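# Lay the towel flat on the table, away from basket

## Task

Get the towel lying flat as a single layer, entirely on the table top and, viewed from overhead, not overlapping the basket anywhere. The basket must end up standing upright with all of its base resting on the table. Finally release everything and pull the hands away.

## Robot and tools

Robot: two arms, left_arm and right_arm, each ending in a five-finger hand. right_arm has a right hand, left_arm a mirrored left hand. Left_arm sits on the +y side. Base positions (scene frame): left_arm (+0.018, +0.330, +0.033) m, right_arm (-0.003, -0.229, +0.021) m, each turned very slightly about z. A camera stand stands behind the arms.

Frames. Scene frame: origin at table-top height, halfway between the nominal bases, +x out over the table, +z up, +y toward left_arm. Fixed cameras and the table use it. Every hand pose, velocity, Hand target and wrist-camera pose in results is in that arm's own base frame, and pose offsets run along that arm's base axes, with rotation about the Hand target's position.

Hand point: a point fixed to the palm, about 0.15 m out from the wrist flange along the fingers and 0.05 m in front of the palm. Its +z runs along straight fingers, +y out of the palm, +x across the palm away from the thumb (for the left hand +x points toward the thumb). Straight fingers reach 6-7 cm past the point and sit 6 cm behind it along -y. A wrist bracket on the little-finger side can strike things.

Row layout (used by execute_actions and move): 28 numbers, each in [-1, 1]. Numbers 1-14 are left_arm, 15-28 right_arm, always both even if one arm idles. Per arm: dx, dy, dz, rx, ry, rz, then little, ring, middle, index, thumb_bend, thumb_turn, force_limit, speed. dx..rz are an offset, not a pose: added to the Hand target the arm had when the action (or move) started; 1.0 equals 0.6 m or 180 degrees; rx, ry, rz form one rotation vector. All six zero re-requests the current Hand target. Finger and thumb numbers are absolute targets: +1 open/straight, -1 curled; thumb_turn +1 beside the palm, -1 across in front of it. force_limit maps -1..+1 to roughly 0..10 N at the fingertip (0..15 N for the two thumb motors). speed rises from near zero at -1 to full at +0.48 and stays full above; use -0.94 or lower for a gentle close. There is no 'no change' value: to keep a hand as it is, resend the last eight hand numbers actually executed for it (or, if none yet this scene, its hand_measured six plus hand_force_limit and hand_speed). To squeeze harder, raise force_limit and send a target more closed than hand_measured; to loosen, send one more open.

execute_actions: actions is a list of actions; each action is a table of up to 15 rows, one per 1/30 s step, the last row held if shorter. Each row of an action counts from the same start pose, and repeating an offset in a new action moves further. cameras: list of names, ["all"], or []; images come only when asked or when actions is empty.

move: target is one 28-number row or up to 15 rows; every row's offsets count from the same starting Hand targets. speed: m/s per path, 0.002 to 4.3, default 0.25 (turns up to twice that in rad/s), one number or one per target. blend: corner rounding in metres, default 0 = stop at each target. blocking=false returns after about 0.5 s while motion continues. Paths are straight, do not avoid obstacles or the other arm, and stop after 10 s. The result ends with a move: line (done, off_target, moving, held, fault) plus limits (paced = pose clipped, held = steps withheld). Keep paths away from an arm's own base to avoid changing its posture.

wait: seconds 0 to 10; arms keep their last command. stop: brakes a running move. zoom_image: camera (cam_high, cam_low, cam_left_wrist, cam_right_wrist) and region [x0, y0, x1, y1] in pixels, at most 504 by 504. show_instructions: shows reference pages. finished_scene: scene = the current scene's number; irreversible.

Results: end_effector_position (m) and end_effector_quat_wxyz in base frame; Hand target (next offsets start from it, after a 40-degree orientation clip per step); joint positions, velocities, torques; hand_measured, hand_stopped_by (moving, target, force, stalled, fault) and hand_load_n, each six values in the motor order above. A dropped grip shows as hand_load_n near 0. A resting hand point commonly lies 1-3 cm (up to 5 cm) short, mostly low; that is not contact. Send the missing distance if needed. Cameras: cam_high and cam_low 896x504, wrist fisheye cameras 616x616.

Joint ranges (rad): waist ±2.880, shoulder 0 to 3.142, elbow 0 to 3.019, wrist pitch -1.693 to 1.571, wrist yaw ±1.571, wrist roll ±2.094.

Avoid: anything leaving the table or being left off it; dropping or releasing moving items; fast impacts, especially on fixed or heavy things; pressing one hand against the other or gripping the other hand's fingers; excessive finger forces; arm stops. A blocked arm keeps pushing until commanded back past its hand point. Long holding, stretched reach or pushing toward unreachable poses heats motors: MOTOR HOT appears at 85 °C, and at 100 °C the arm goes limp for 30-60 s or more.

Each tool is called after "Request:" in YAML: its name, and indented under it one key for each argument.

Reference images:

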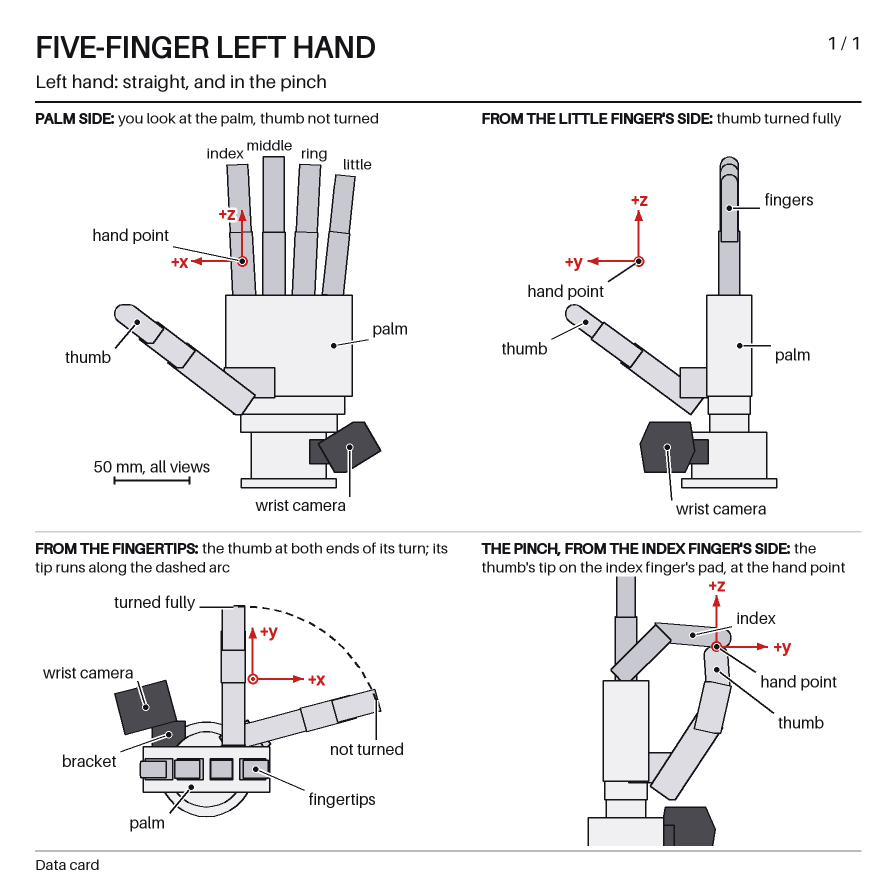

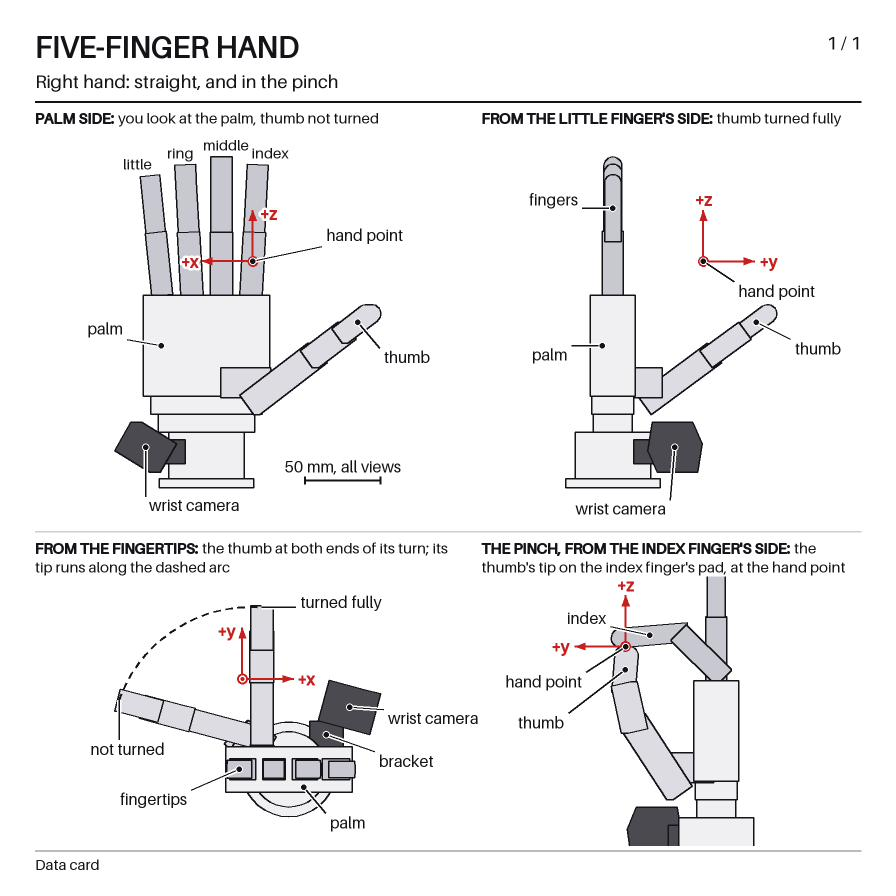

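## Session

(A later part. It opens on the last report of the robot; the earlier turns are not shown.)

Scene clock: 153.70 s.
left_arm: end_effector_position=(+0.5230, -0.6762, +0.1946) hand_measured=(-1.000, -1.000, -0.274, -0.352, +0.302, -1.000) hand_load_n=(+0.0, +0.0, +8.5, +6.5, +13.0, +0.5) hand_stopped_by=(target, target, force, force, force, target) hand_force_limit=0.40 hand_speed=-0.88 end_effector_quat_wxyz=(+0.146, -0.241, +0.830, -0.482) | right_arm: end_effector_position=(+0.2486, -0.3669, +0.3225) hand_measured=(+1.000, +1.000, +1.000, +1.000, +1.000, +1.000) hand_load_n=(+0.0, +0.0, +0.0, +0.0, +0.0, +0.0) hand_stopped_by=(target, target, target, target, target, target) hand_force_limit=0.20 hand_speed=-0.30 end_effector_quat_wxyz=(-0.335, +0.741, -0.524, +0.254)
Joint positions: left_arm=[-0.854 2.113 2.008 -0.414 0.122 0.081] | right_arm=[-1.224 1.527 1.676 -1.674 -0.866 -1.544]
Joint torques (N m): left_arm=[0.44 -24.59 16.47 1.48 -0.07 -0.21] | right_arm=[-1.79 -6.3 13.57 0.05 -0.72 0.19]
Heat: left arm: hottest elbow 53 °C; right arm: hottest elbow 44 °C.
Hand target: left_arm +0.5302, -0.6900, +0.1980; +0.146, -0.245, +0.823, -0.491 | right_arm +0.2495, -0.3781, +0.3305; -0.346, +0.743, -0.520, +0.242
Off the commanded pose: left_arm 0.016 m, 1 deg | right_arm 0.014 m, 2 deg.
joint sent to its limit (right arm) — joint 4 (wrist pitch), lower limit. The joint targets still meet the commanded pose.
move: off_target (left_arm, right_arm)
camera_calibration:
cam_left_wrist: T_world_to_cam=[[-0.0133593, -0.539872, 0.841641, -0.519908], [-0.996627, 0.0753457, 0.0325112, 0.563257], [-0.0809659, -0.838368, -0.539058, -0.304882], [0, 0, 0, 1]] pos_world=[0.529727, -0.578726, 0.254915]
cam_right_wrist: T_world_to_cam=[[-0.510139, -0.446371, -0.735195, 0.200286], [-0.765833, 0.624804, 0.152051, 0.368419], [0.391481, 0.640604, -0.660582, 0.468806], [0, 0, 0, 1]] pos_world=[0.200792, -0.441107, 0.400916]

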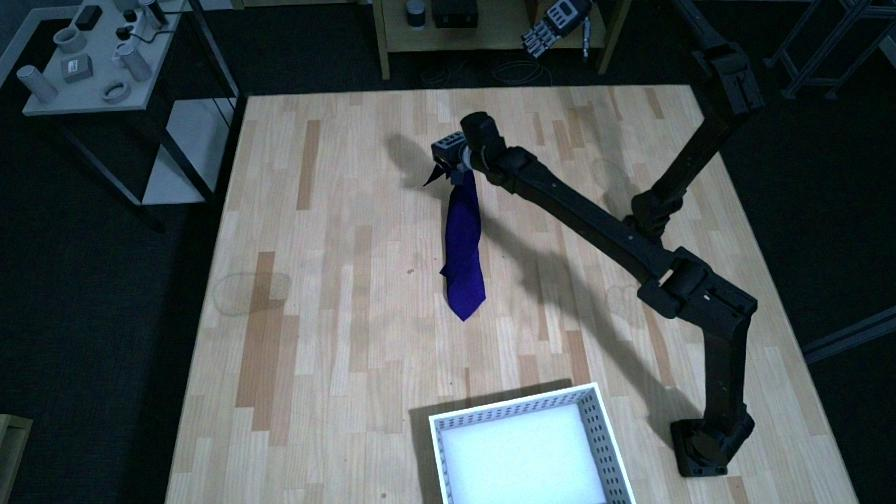

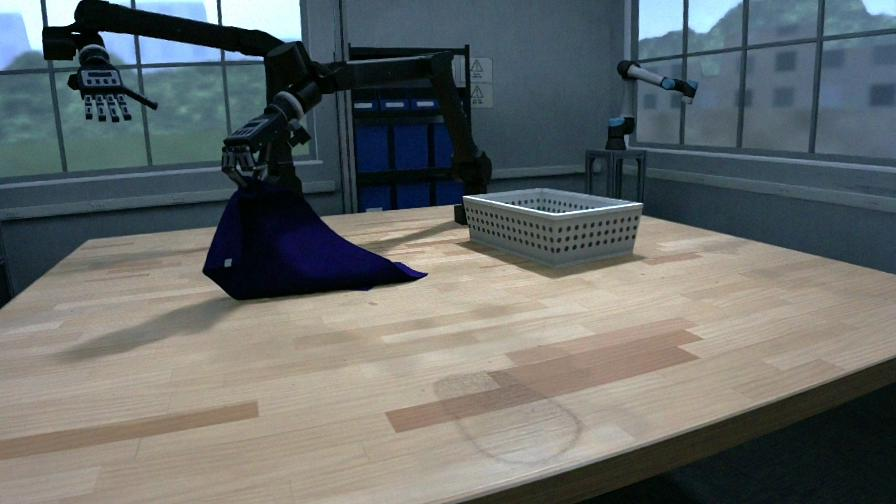

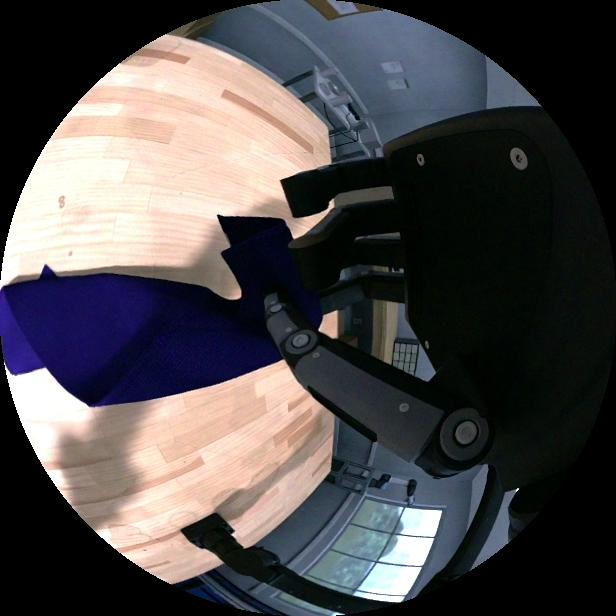

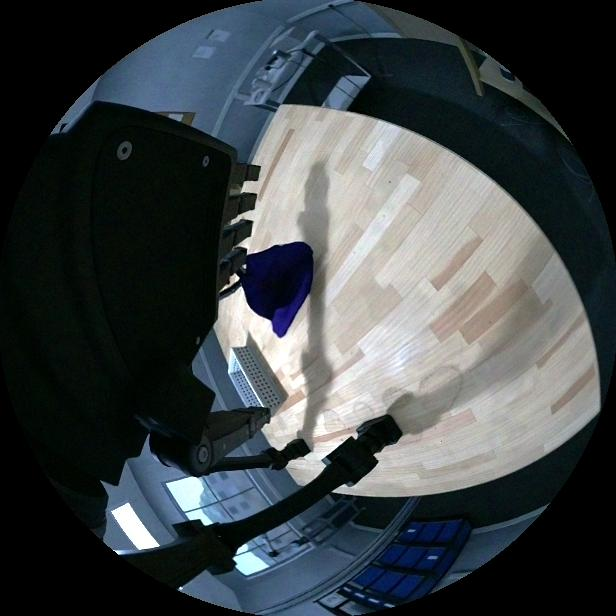

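Request:
move:
  target: [-0.05,-0.18,-0.1,0,0,-0.03,-1,-1,-0.7,-0.7,-0.25,-1,0.4,-0.88,0,0,0,0,0,0,1,1,1,1,1,1,0.2,-0.3]
  speed: 0.12
  cameras: ["all"]

Request:
zoom_image:
  camera: "cam_high"
  region: [380, 90, 540, 320]

Request:
zoom_image:
  camera: "cam_low"
  region: [140, 140, 400, 330]

Request:
zoom_image:
  camera: "cam_right_wrist"
  region: [200, 210, 350, 360]

Scene clock: 156.87 s.
left_arm: end_effector_position=(+0.5004, -0.7854, +0.1463) hand_measured=(-1.000, -1.000, -0.274, -0.352, +0.302, -1.000) hand_load_n=(+0.0, +0.0, +8.0, +6.5, +13.0, +0.5) hand_stopped_by=(target, target, force, force, force, target) hand_force_limit=0.40 hand_speed=-0.88 end_effector_quat_wxyz=(+0.127, -0.202, +0.835, -0.496) | right_arm: end_effector_position=(+0.2486, -0.3669, +0.3225) hand_measured=(+1.000, +1.000, +1.000, +1.000, +1.000, +1.000) hand_load_n=(+0.0, +0.0, +0.0, +0.0, +0.0, +0.0) hand_stopped_by=(target, target, target, target, target, target) hand_force_limit=0.20 hand_speed=-0.30 end_effector_quat_wxyz=(-0.335, +0.741, -0.524, +0.254)
Joint positions: left_arm=[-0.951 2.397 2.373 -0.476 0.115 0.076] | right_arm=[-1.224 1.527 1.676 -1.674 -0.866 -1.544]
Joint torques (N m): left_arm=[0.21 -27.52 16.57 1.29 -0.06 -0.19] | right_arm=[-1.85 -7.06 13.76 -0.25 -0.72 0.16]
Heat: left arm: hottest elbow 53 °C; right arm: hottest elbow 44 °C.
Hand target: left_arm +0.5000, -0.7982, +0.1384; +0.123, -0.205, +0.834, -0.498 | right_arm +0.2495, -0.3781, +0.3305; -0.346, +0.743, -0.520, +0.242
Off the commanded pose: left_arm 0.015 m, 1 deg | right_arm 0.014 m, 2 deg.
joint sent to its limit (right arm) — joint 4 (wrist pitch), lower limit. The joint targets are off in orientation, not in position.
move: off_target (left_arm, right_arm)
camera_calibration:
cam_left_wrist: T_world_to_cam=[[-0.0695099, -0.52392, 0.848926, -0.499044], [-0.986231, 0.164098, 0.0205219, 0.616713], [-0.150059, -0.83581, -0.528113, -0.389316], [0, 0, 0, 1]] pos_world=[0.515113, -0.688055, 0.205393]
cam_right_wrist: T_world_to_cam=[[-0.510139, -0.446371, -0.735195, 0.200286], [-0.765833, 0.624804, 0.152051, 0.368419], [0.391481, 0.640604, -0.660582, 0.468806], [0, 0, 0, 1]] pos_world=[0.200792, -0.441107, 0.400916]

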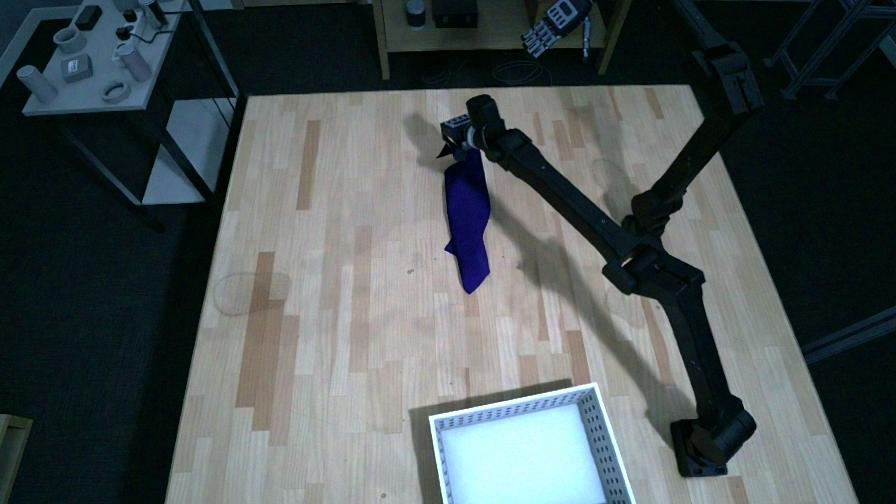

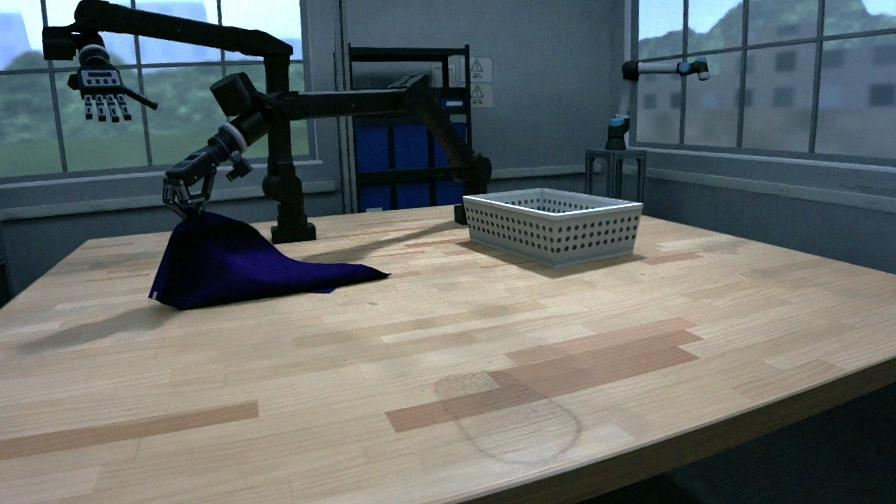

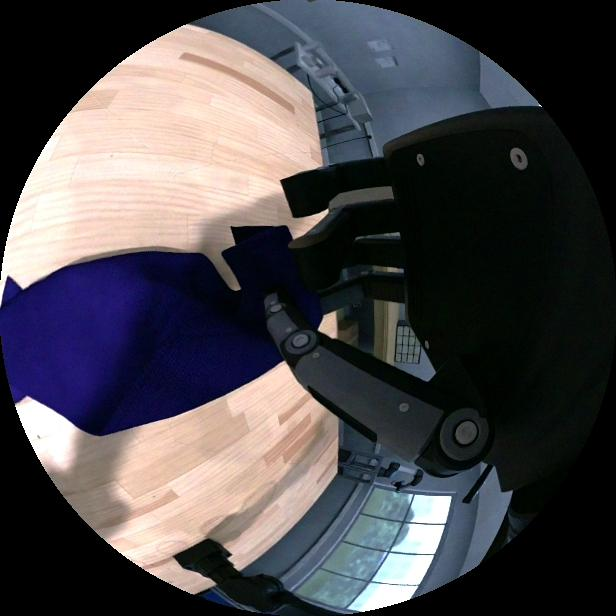

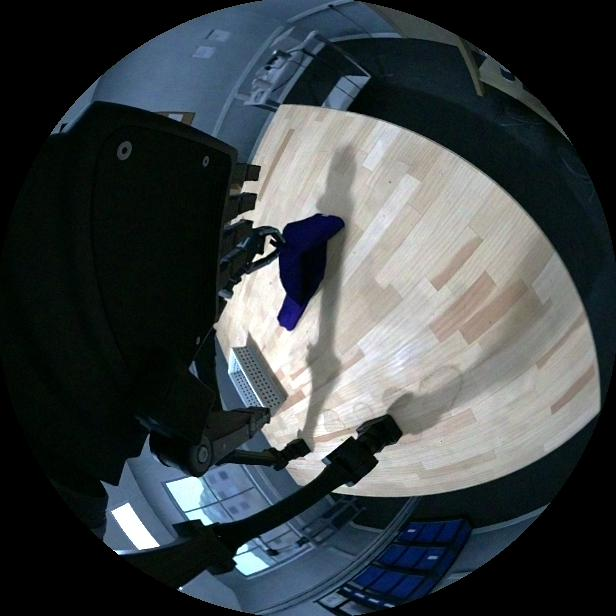

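Scaled by 2.191 from the camera's 896x504 image, which has a finer 1280x720 frame.

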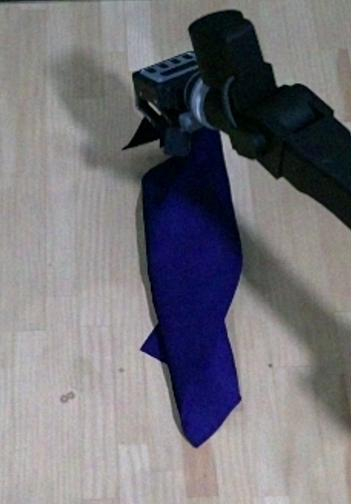

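Scaled by 1.938 from the camera's 896x504 image, which has a finer 1280x720 frame.

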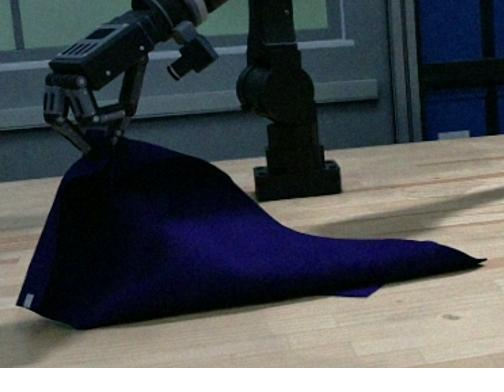

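Scaled by 3.360 from the camera's 616x616 image, which has a finer 880x880 frame.

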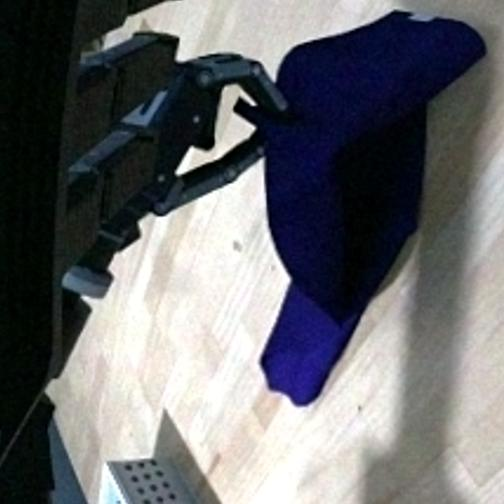

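Request:
move:
  target: [-0.02,-0.1,-0.21,0,0,0,-1,-1,-0.7,-0.7,-0.25,-1,0.4,-0.88,0,0,0,0,0,0,1,1,1,1,1,1,0.2,-0.3]
  speed: 0.1
  cameras: ["all"]

Request:
zoom_image:
  camera: "cam_high"
  region: [380, 90, 540, 320]

Request:
zoom_image:
  camera: "cam_low"
  region: [140, 140, 400, 330]

Request:
zoom_image:
  camera: "cam_right_wrist"
  region: [200, 210, 350, 360]

Scene clock: 161.03 s.
left_arm: end_effector_position=(+0.4941, -0.8472, +0.0262) hand_measured=(-1.000, -1.000, -0.274, -0.352, +0.302, -1.000) hand_load_n=(+0.0, +0.0, +8.0, +6.5, +13.0, +0.5) hand_stopped_by=(target, target, force, force, force, target) hand_force_limit=0.40 hand_speed=-0.88 end_effector_quat_wxyz=(+0.129, -0.203, +0.833, -0.498) | right_arm: end_effector_position=(+0.2486, -0.3669, +0.3225) hand_measured=(+1.000, +1.000, +1.000, +1.000, +1.000, +1.000) hand_load_n=(+0.0, +0.0, +0.0, +0.0, +0.0, +0.0) hand_stopped_by=(target, target, target, target, target, target) hand_force_limit=0.20 hand_speed=-0.30 end_effector_quat_wxyz=(-0.335, +0.741, -0.524, +0.254)
Joint positions: left_arm=[-1 2.703 2.641 -0.43 0.069 0.051] | right_arm=[-1.224 1.527 1.676 -1.674 -0.866 -1.544]
Joint torques (N m): left_arm=[-0.03 -29.04 16.54 1.24 -0.09 -0.2] | right_arm=[-1.2 -6.83 13.75 -0.06 -0.72 0.16]
Heat: left arm: hottest elbow 54 °C; right arm: hottest elbow 45 °C.
Hand target: left_arm +0.4881, -0.8581, +0.0120; +0.123, -0.205, +0.834, -0.497 | right_arm +0.2495, -0.3781, +0.3305; -0.346, +0.743, -0.520, +0.242
Off the commanded pose: left_arm 0.019 m, 1 deg | right_arm 0.014 m, 2 deg.
joint sent to its limit (right arm) — joint 4 (wrist pitch), lower limit. The joint targets are off in orientation, not in position.
move: off_target (left_arm, right_arm)
camera_calibration:
cam_left_wrist: T_world_to_cam=[[-0.0703286, -0.519614, 0.851502, -0.425918], [-0.986801, 0.161063, 0.0167823, 0.621001], [-0.145866, -0.839083, -0.524083, -0.510345], [0, 0, 0, 1]] pos_world=[0.508408, -0.749555, 0.0847852]
cam_right_wrist: T_world_to_cam=[[-0.510139, -0.446371, -0.735195, 0.200286], [-0.765833, 0.624804, 0.152051, 0.368419], [0.391481, 0.640604, -0.660582, 0.468806], [0, 0, 0, 1]] pos_world=[0.200792, -0.441107, 0.400916]

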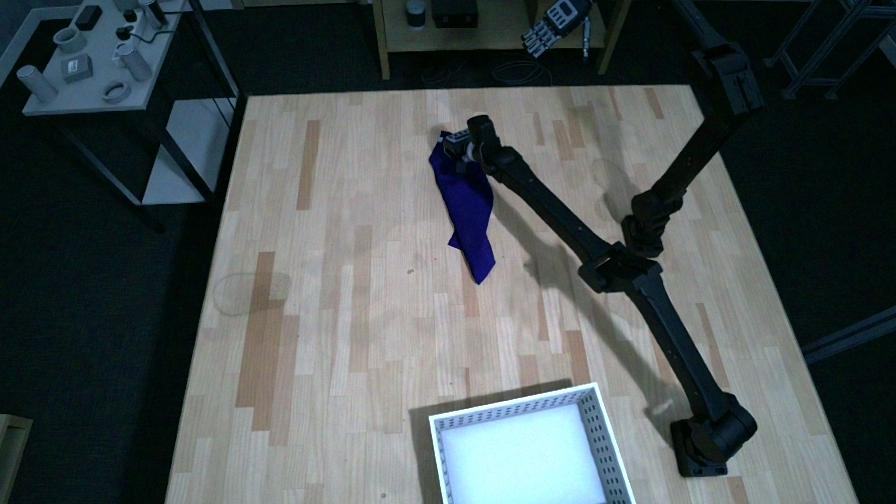

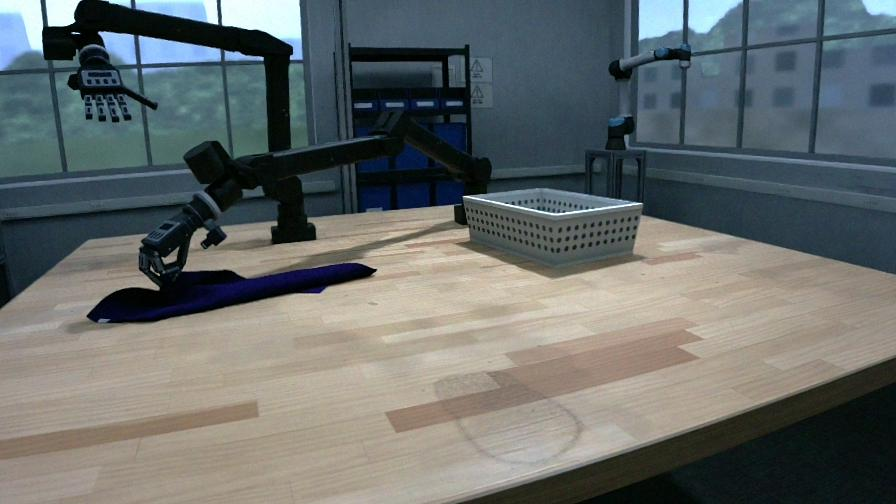

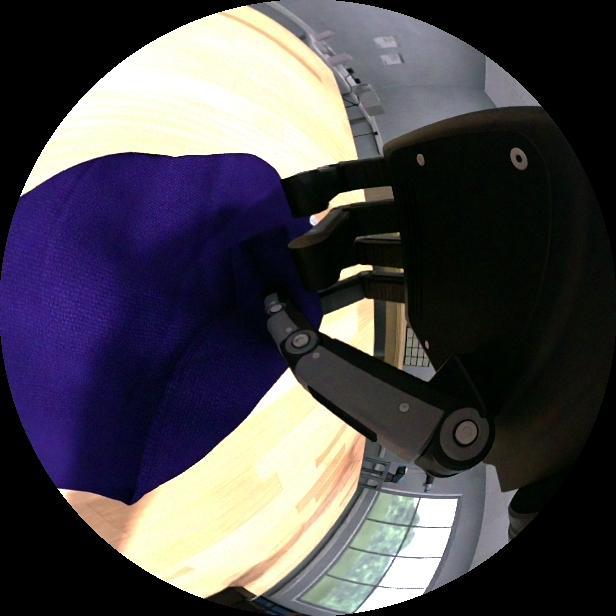

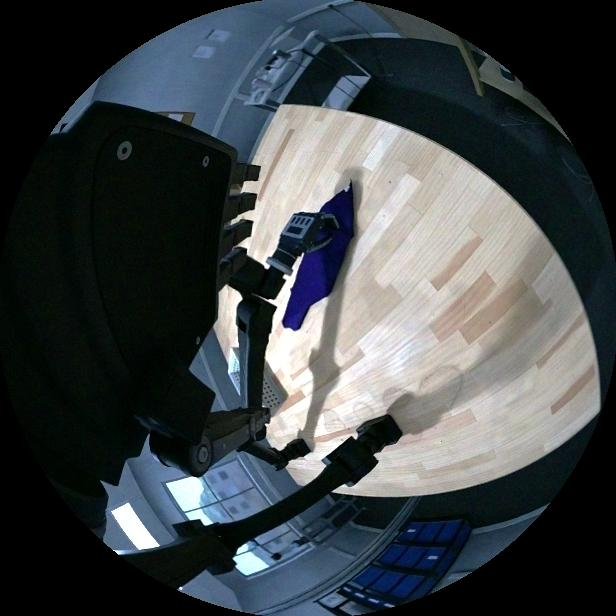

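Scaled by 2.191 from the camera's 896x504 image, which has a finer 1280x720 frame.

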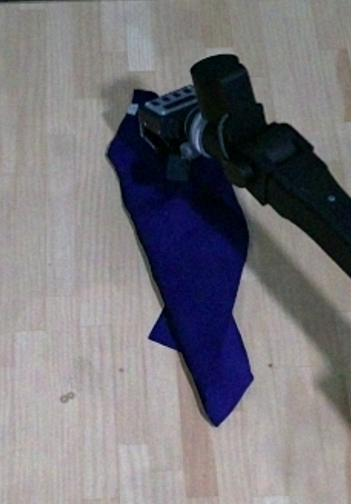

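Scaled by 1.938 from the camera's 896x504 image, which has a finer 1280x720 frame.

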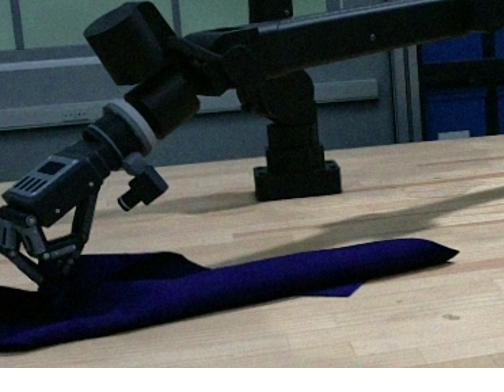

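Scaled by 3.360 from the camera's 616x616 image, which has a finer 880x880 frame.

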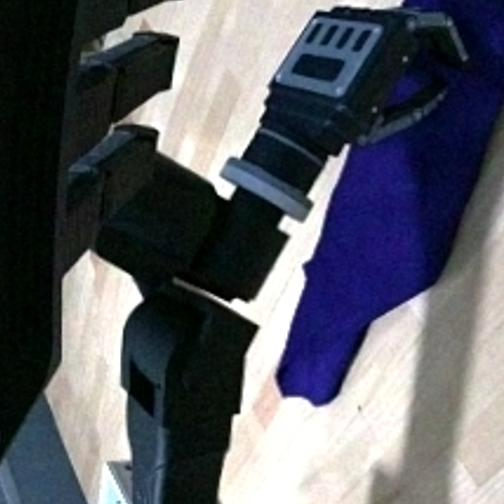

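Request:
move:
  target:
    - [0,0,-0.055,0,0,0,-1,-1,-0.7,-0.7,-0.25,-1,0.4,-0.88,0,0,0,0,0,0,1,1,1,1,1,1,0.2,-0.3]
    - [0,0,-0.056,0,0,0,-1,-1,0.2,0.2,0.9,-1,0.4,-0.7,0,0,0,0,0,0,1,1,1,1,1,1,0.2,-0.3]
    - [0.0,0.0,0.15,0,0,0,-1,-1,0.2,0.2,0.9,-1,0.4,-0.7,0,0,0,0,0,0,1,1,1,1,1,1,0.2,-0.3]
    - [0.1,0.4,0.4,0,0,0.05,-1,-1,0.2,0.2,0.9,-1,0.4,-0.7,0,0,0,0,0,0,1,1,1,1,1,1,0.2,-0.3]
  speed: [0.06,0.06,0.1,0.25]
  blend: [0,0,0.03,0]
  cameras: ["all"]

Request:
zoom_image:
  camera: "cam_high"
  region: [380, 90, 540, 320]

Request:
zoom_image:
  camera: "cam_low"
  region: [60, 180, 400, 350]

Request:
zoom_image:
  camera: "cam_right_wrist"
  region: [240, 160, 390, 360]

Scene clock: 168.10 s.
left_arm: end_effector_position=(+0.5457, -0.6191, +0.2408) hand_measured=(-1.000, -1.000, +0.200, +0.200, +0.900, -1.000) hand_load_n=(+0.0, +0.0, +0.0, +0.0, +0.0, +0.0) hand_stopped_by=(target, target, target, target, target, target) hand_force_limit=0.40 hand_speed=-0.70 end_effector_quat_wxyz=(+0.154, -0.279, +0.819, -0.477) | right_arm: end_effector_position=(+0.2486, -0.3669, +0.3225) hand_measured=(+1.000, +1.000, +1.000, +1.000, +1.000, +1.000) hand_load_n=(+0.0, +0.0, +0.0, +0.0, +0.0, +0.0) hand_stopped_by=(target, target, target, target, target, target) hand_force_limit=0.20 hand_speed=-0.30 end_effector_quat_wxyz=(-0.335, +0.741, -0.524, +0.254)
Joint positions: left_arm=[-0.785 2.013 1.967 -0.479 0.126 0.056] | right_arm=[-1.224 1.527 1.676 -1.674 -0.866 -1.544]
Joint torques (N m): left_arm=[0.85 -26.99 11.67 1.89 0.2 0.13] | right_arm=[-2.37 -7.12 13.64 0.12 -0.75 0.17]
Heat: left arm: hottest elbow 53 °C; right arm: hottest elbow 45 °C.
Hand target: left_arm +0.5480, -0.6181, +0.2521; +0.161, -0.270, +0.815, -0.486 | right_arm +0.2495, -0.3781, +0.3305; -0.346, +0.743, -0.520, +0.242
Off the commanded pose: left_arm 0.012 m, 2 deg | right_arm 0.014 m, 2 deg.
joint sent to its limit (right arm) — joint 4 (wrist pitch), lower limit. The joint targets are off in orientation, not in position.
move: off_target (left_arm, right_arm); target 2's new numbers were sent with left_arm's hand 0.045 m and 2 deg from that target
camera_calibration:
cam_left_wrist: T_world_to_cam=[[0.0477453, -0.530427, 0.846385, -0.556336], [-0.99847, -0.00167606, 0.0552742, 0.527865], [-0.0279003, -0.847729, -0.529695, -0.267271], [0, 0, 0, 1]] pos_world=[0.546163, -0.520784, 0.300125]
cam_right_wrist: T_world_to_cam=[[-0.510139, -0.446371, -0.735195, 0.200286], [-0.765833, 0.624804, 0.152051, 0.368419], [0.391481, 0.640604, -0.660582, 0.468806], [0, 0, 0, 1]] pos_world=[0.200792, -0.441107, 0.400916]

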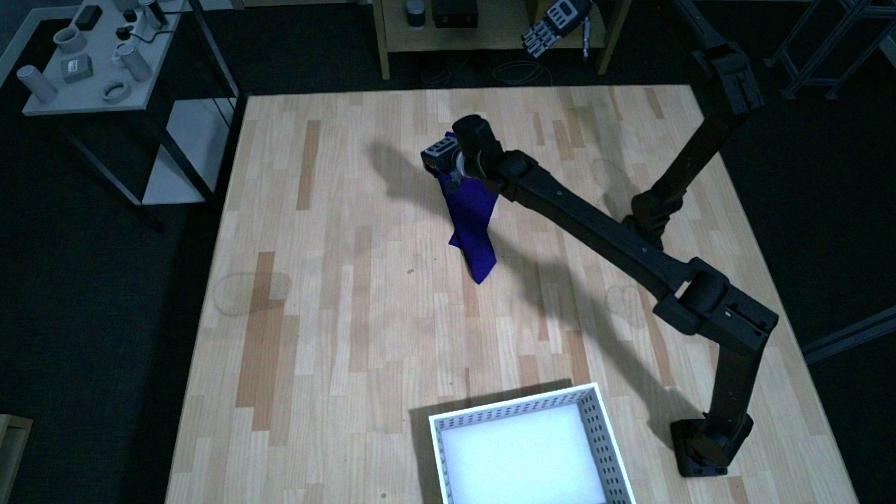

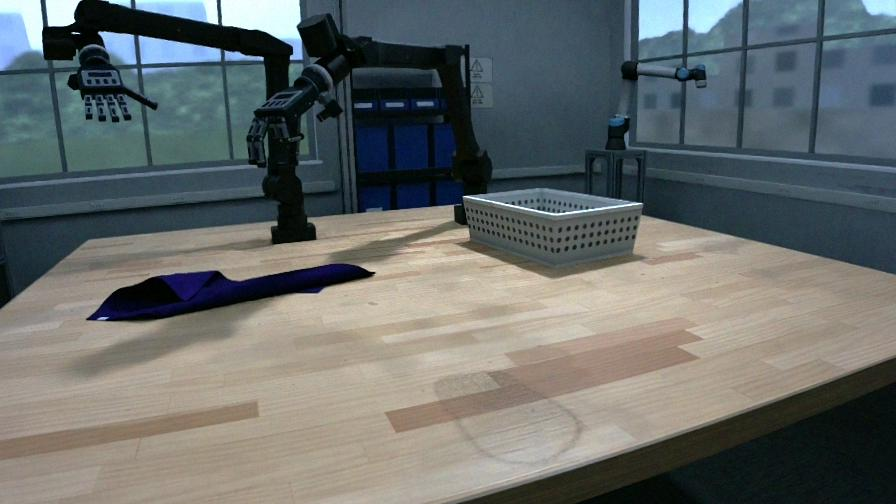

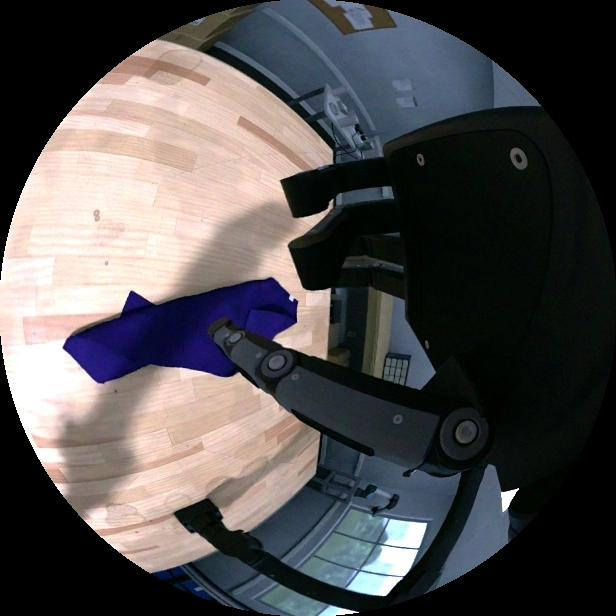

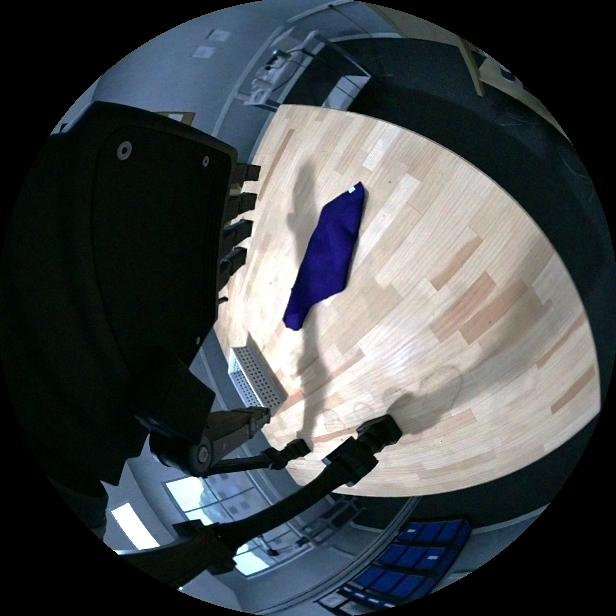

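Scaled by 2.191 from the camera's 896x504 image, which has a finer 1280x720 frame.

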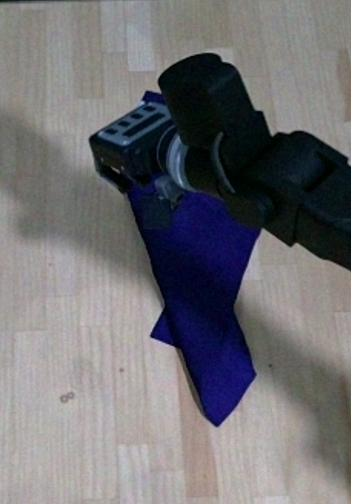

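Scaled by 1.482 from the camera's 896x504 image, which has a finer 1280x720 frame.

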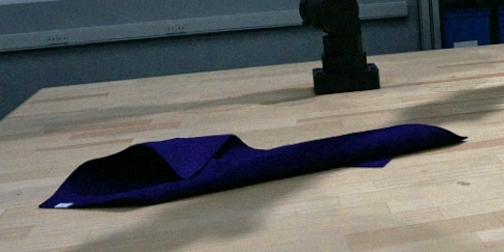

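Scaled by 2.520 from the camera's 616x616 image, which has a finer 880x880 frame.

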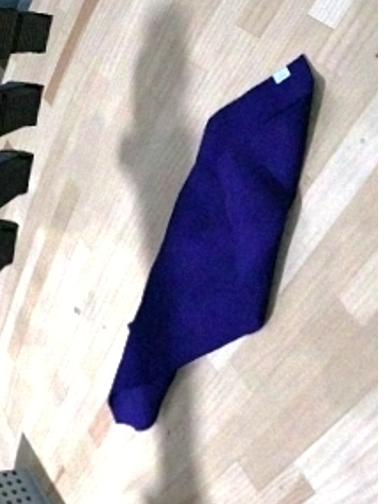

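Request:
zoom_image:
  camera: "cam_left_wrist"
  region: [50, 260, 310, 400]

Request:
move:
  target: [-0.35,0.55,0.15,0,0,0.15,-1,-1,0.2,0.2,0.9,-1,0.4,-0.7,0,0,0,0,0,0,1,1,1,1,1,1,0.2,-0.3]
  speed: 0.25
  cameras: ["all"]

Request:
zoom_image:
  camera: "cam_high"
  region: [400, 100, 540, 310]

Scaled by 1.938 from the camera's 616x616 image, which has a finer 880x880 frame.

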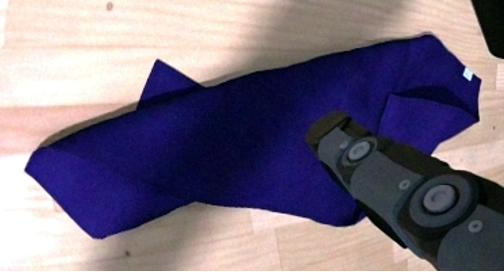

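Scene clock: 170.97 s.
left_arm: end_effector_position=(+0.3361, -0.2922, +0.3437) hand_measured=(-1.000, -1.000, +0.200, +0.200, +0.900, -1.000) hand_load_n=(+0.0, +0.0, +0.0, -0.5, +0.0, +0.0) hand_stopped_by=(target, target, target, target, target, target) hand_force_limit=0.40 hand_speed=-0.70 end_effector_quat_wxyz=(+0.272, -0.442, +0.734, -0.438) | right_arm: end_effector_position=(+0.2486, -0.3669, +0.3225) hand_measured=(+1.000, +1.000, +1.000, +1.000, +1.000, +1.000) hand_load_n=(+0.0, +0.0, -0.5, +0.0, +0.0, +0.0) hand_stopped_by=(target, target, target, target, target, target) hand_force_limit=0.20 hand_speed=-0.30 end_effector_quat_wxyz=(-0.335, +0.741, -0.524, +0.254)
Joint positions: left_arm=[-0.731 0.945 1.067 -0.623 -0.227 -0.111] | right_arm=[-1.224 1.527 1.676 -1.674 -0.866 -1.544]
Joint torques (N m): left_arm=[1.67 -7.47 11.58 1.17 -0.18 -0.19] | right_arm=[-1.73 -6.83 13.67 -0.29 -0.74 0.14]
Heat: left arm: hottest elbow 53 °C; right arm: hottest elbow 45 °C.
Hand target: left_arm +0.3382, -0.2880, +0.3421; +0.271, -0.453, +0.730, -0.435 | right_arm +0.2495, -0.3781, +0.3305; -0.346, +0.743, -0.520, +0.242
Off the commanded pose: left_arm 0.005 m, 1 deg | right_arm 0.014 m, 2 deg.
joint sent to its limit (right arm) — joint 4 (wrist pitch), lower limit. The joint targets are off in orientation, not in position.
move: off_target (right_arm)
camera_calibration:
cam_left_wrist: T_world_to_cam=[[0.236199, -0.464492, 0.853497, -0.506631], [-0.902679, -0.430026, 0.0157798, 0.169612], [0.359696, -0.774161, -0.520859, -0.0532786], [0, 0, 0, 1]] pos_world=[0.291935, -0.203635, 0.401981]
cam_right_wrist: T_world_to_cam=[[-0.510139, -0.446371, -0.735195, 0.200286], [-0.765833, 0.624804, 0.152051, 0.368419], [0.391481, 0.640604, -0.660582, 0.468806], [0, 0, 0, 1]] pos_world=[0.200792, -0.441107, 0.400916]

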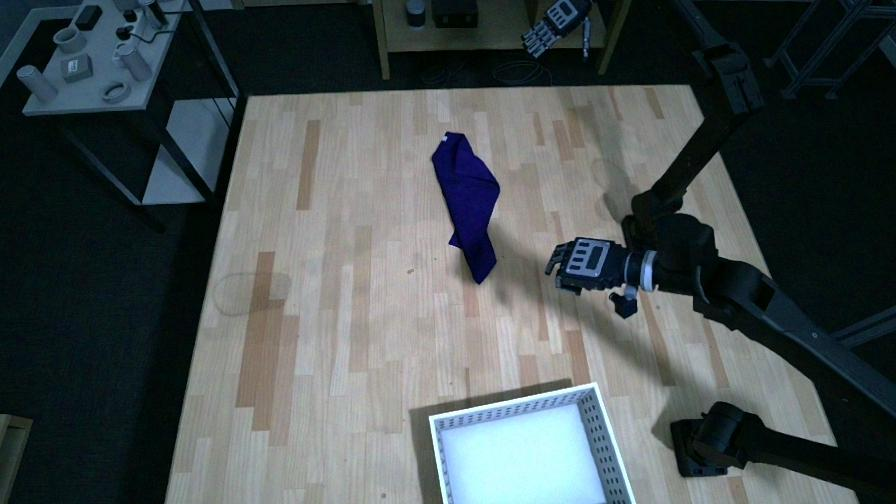

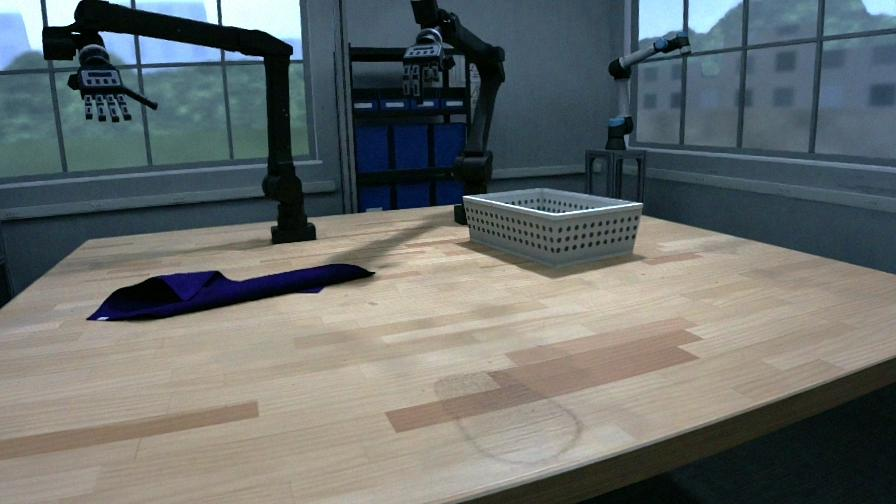

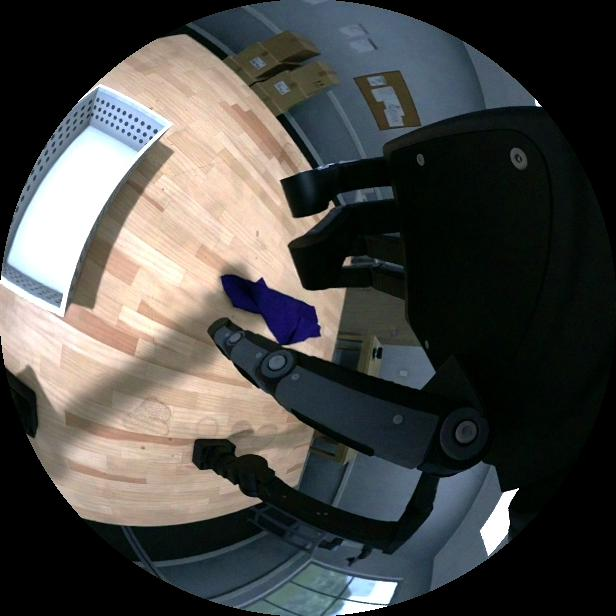

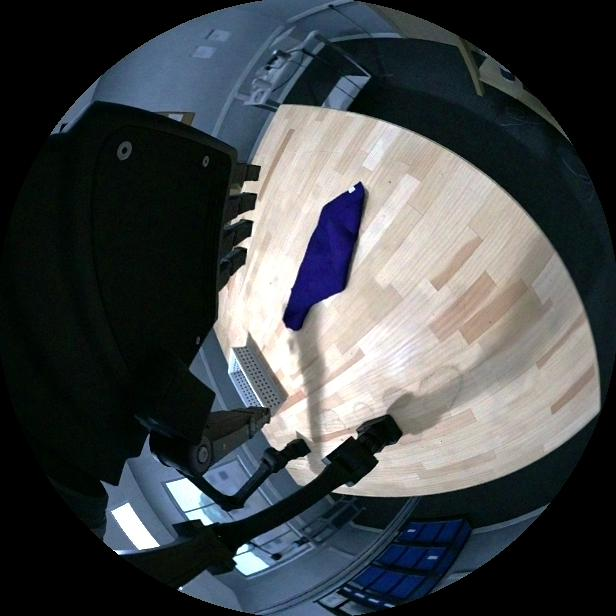

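Scaled by 2.400 from the camera's 896x504 image, which has a finer 1280x720 frame.

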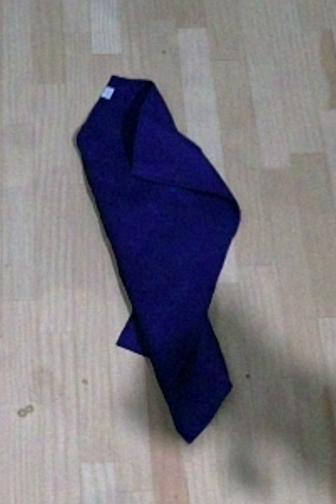

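Request:
move:
  target: [0.05,-0.12,-0.17,0,0,0,-1,-1,0.2,0.2,0.9,-1,0.4,-0.7,0,0,0,0,0,0,1,1,1,1,1,1,0.2,-0.3]
  speed: 0.25
  cameras: ["cam_left_wrist"]

Request:
zoom_image:
  camera: "cam_left_wrist"
  region: [150, 200, 350, 400]

Scene clock: 177.07 s.
left_arm: end_effector_position=(+0.3668, -0.3515, +0.2376) hand_measured=(-1.000, -1.000, +0.200, +0.200, +0.900, -1.000) hand_load_n=(+0.0, +0.0, +0.0, +0.0, +0.0, +0.0) hand_stopped_by=(target, target, target, target, target, target) hand_force_limit=0.40 hand_speed=-0.70 end_effector_quat_wxyz=(+0.273, -0.451, +0.734, -0.428) | right_arm: end_effector_position=(+0.2486, -0.3669, +0.3225) hand_measured=(+1.000, +1.000, +1.000, +1.000, +1.000, +1.000) hand_load_n=(+0.0, +0.0, +0.0, +0.0, +0.0, -0.5) hand_stopped_by=(target, target, target, target, target, target) hand_force_limit=0.20 hand_speed=-0.30 end_effector_quat_wxyz=(-0.335, +0.741, -0.524, +0.254)
Joint positions: left_arm=[-0.804 1.148 0.934 -0.319 -0.306 -0.159] | right_arm=[-1.224 1.527 1.676 -1.674 -0.866 -1.544]
Joint torques (N m): left_arm=[-0.03 -9.7 12.31 1.89 -0.25 -0.21] | right_arm=[-1.96 -6.77 13.63 0.02 -0.77 0.15]
Heat: left arm: hottest elbow 52 °C; right arm: hottest elbow 45 °C.
Hand target: left_arm +0.3681, -0.3601, +0.2401; +0.270, -0.453, +0.730, -0.435 | right_arm +0.2495, -0.3781, +0.3305; -0.346, +0.743, -0.520, +0.242
Off the commanded pose: left_arm 0.009 m, 1 deg | right_arm 0.014 m, 2 deg.
joint sent to its limit (right arm) — joint 4 (wrist pitch), lower limit. The joint targets are off in orientation, not in position.
move: off_target (right_arm)
camera_calibration:
cam_left_wrist: T_world_to_cam=[[0.257615, -0.470622, 0.843889, -0.458515], [-0.893959, -0.447543, 0.0233132, 0.162408], [0.366705, -0.760408, -0.536011, -0.159598], [0, 0, 0, 1]] pos_world=[0.321832, -0.264462, 0.297604]
Images, in order (width x height): cam_left_wrist 616x616.

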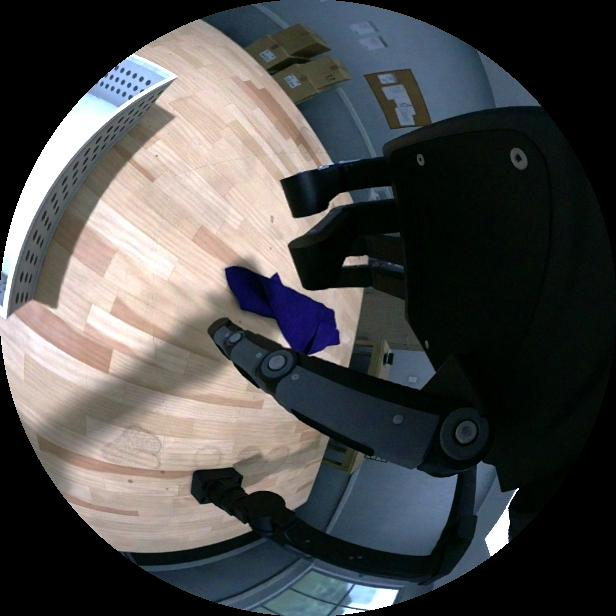

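Scaled by 2.520 from the camera's 616x616 image, which has a finer 880x880 frame.

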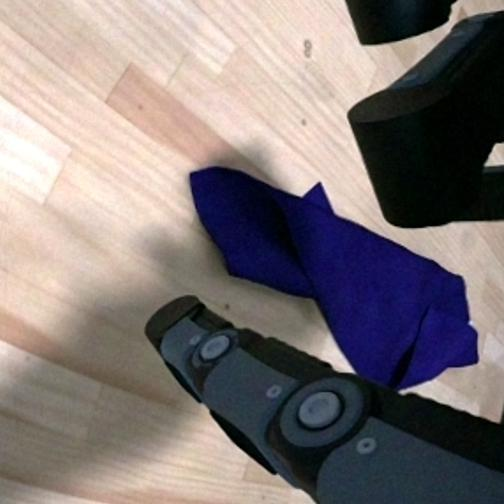

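Request:
move:
  target: [0.0,-0.05,-0.12,0,0,0,-1,-1,-1,-1,1,1,0.4,-0.3,0,0,0,0,0,0,1,1,1,1,1,1,0.2,-0.3]
  speed: 0.25
  cameras: ["cam_left_wrist"]

Request:
zoom_image:
  camera: "cam_left_wrist"
  region: [180, 200, 380, 400]

Scene clock: 181.43 s.
left_arm: end_effector_position=(+0.3677, -0.3818, +0.1678) hand_measured=(-1.000, -1.000, -1.000, -1.000, +1.000, +1.000) hand_load_n=(+0.0, +0.0, +0.0, +0.0, +0.0, +0.0) hand_stopped_by=(target, target, target, target, target, target) hand_force_limit=0.40 hand_speed=-0.30 end_effector_quat_wxyz=(+0.274, -0.451, +0.733, -0.429) | right_arm: end_effector_position=(+0.2486, -0.3669, +0.3225) hand_measured=(+1.000, +1.000, +1.000, +1.000, +1.000, +1.000) hand_load_n=(+0.0, +0.0, +0.0, +0.0, +0.0, +0.0) hand_stopped_by=(target, target, target, target, target, target) hand_force_limit=0.20 hand_speed=-0.30 end_effector_quat_wxyz=(-0.335, +0.741, -0.524, +0.254)
Joint positions: left_arm=[-0.856 1.278 0.846 -0.107 -0.352 -0.188] | right_arm=[-1.224 1.527 1.676 -1.674 -0.866 -1.544]
Joint torques (N m): left_arm=[0.09 -10.81 11.44 1.89 -0.27 -0.21] | right_arm=[-1.96 -7.18 13.63 -0.14 -0.73 0.14]
Heat: left arm: hottest elbow 51 °C; right arm: hottest elbow 45 °C.
Hand target: left_arm +0.3680, -0.3901, +0.1681; +0.270, -0.453, +0.730, -0.435 | right_arm +0.2495, -0.3781, +0.3305; -0.346, +0.743, -0.520, +0.242
Off the commanded pose: left_arm 0.008 m, 1 deg | right_arm 0.014 m, 2 deg.
joint sent to its limit (right arm) — joint 4 (wrist pitch), lower limit. The joint targets are off in orientation, not in position.
move: off_target (right_arm)
camera_calibration:
cam_left_wrist: T_world_to_cam=[[0.256035, -0.468081, 0.845781, -0.412946], [-0.893688, -0.448123, 0.0225325, 0.15116], [0.368467, -0.761633, -0.533054, -0.222033], [0, 0, 0, 1]] pos_world=[0.322631, -0.294662, 0.2275]
Images, in order (width x height): cam_left_wrist 616x616.

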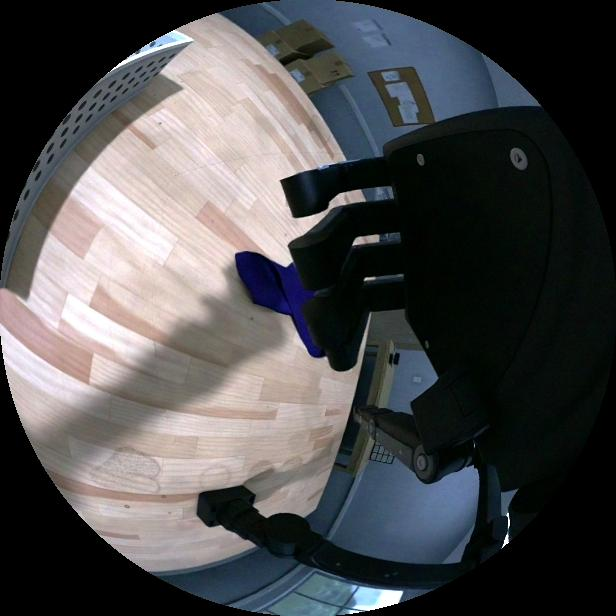

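Scaled by 2.520 from the camera's 616x616 image, which has a finer 880x880 frame.

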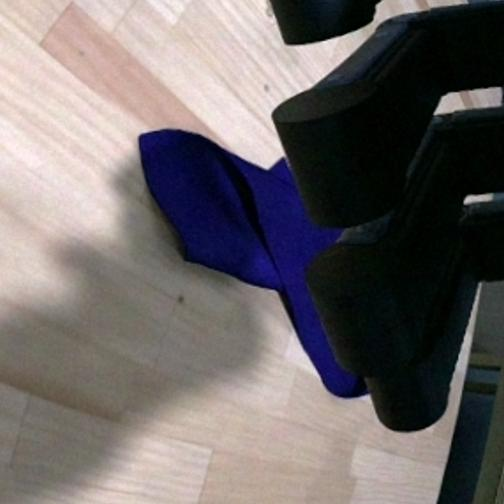

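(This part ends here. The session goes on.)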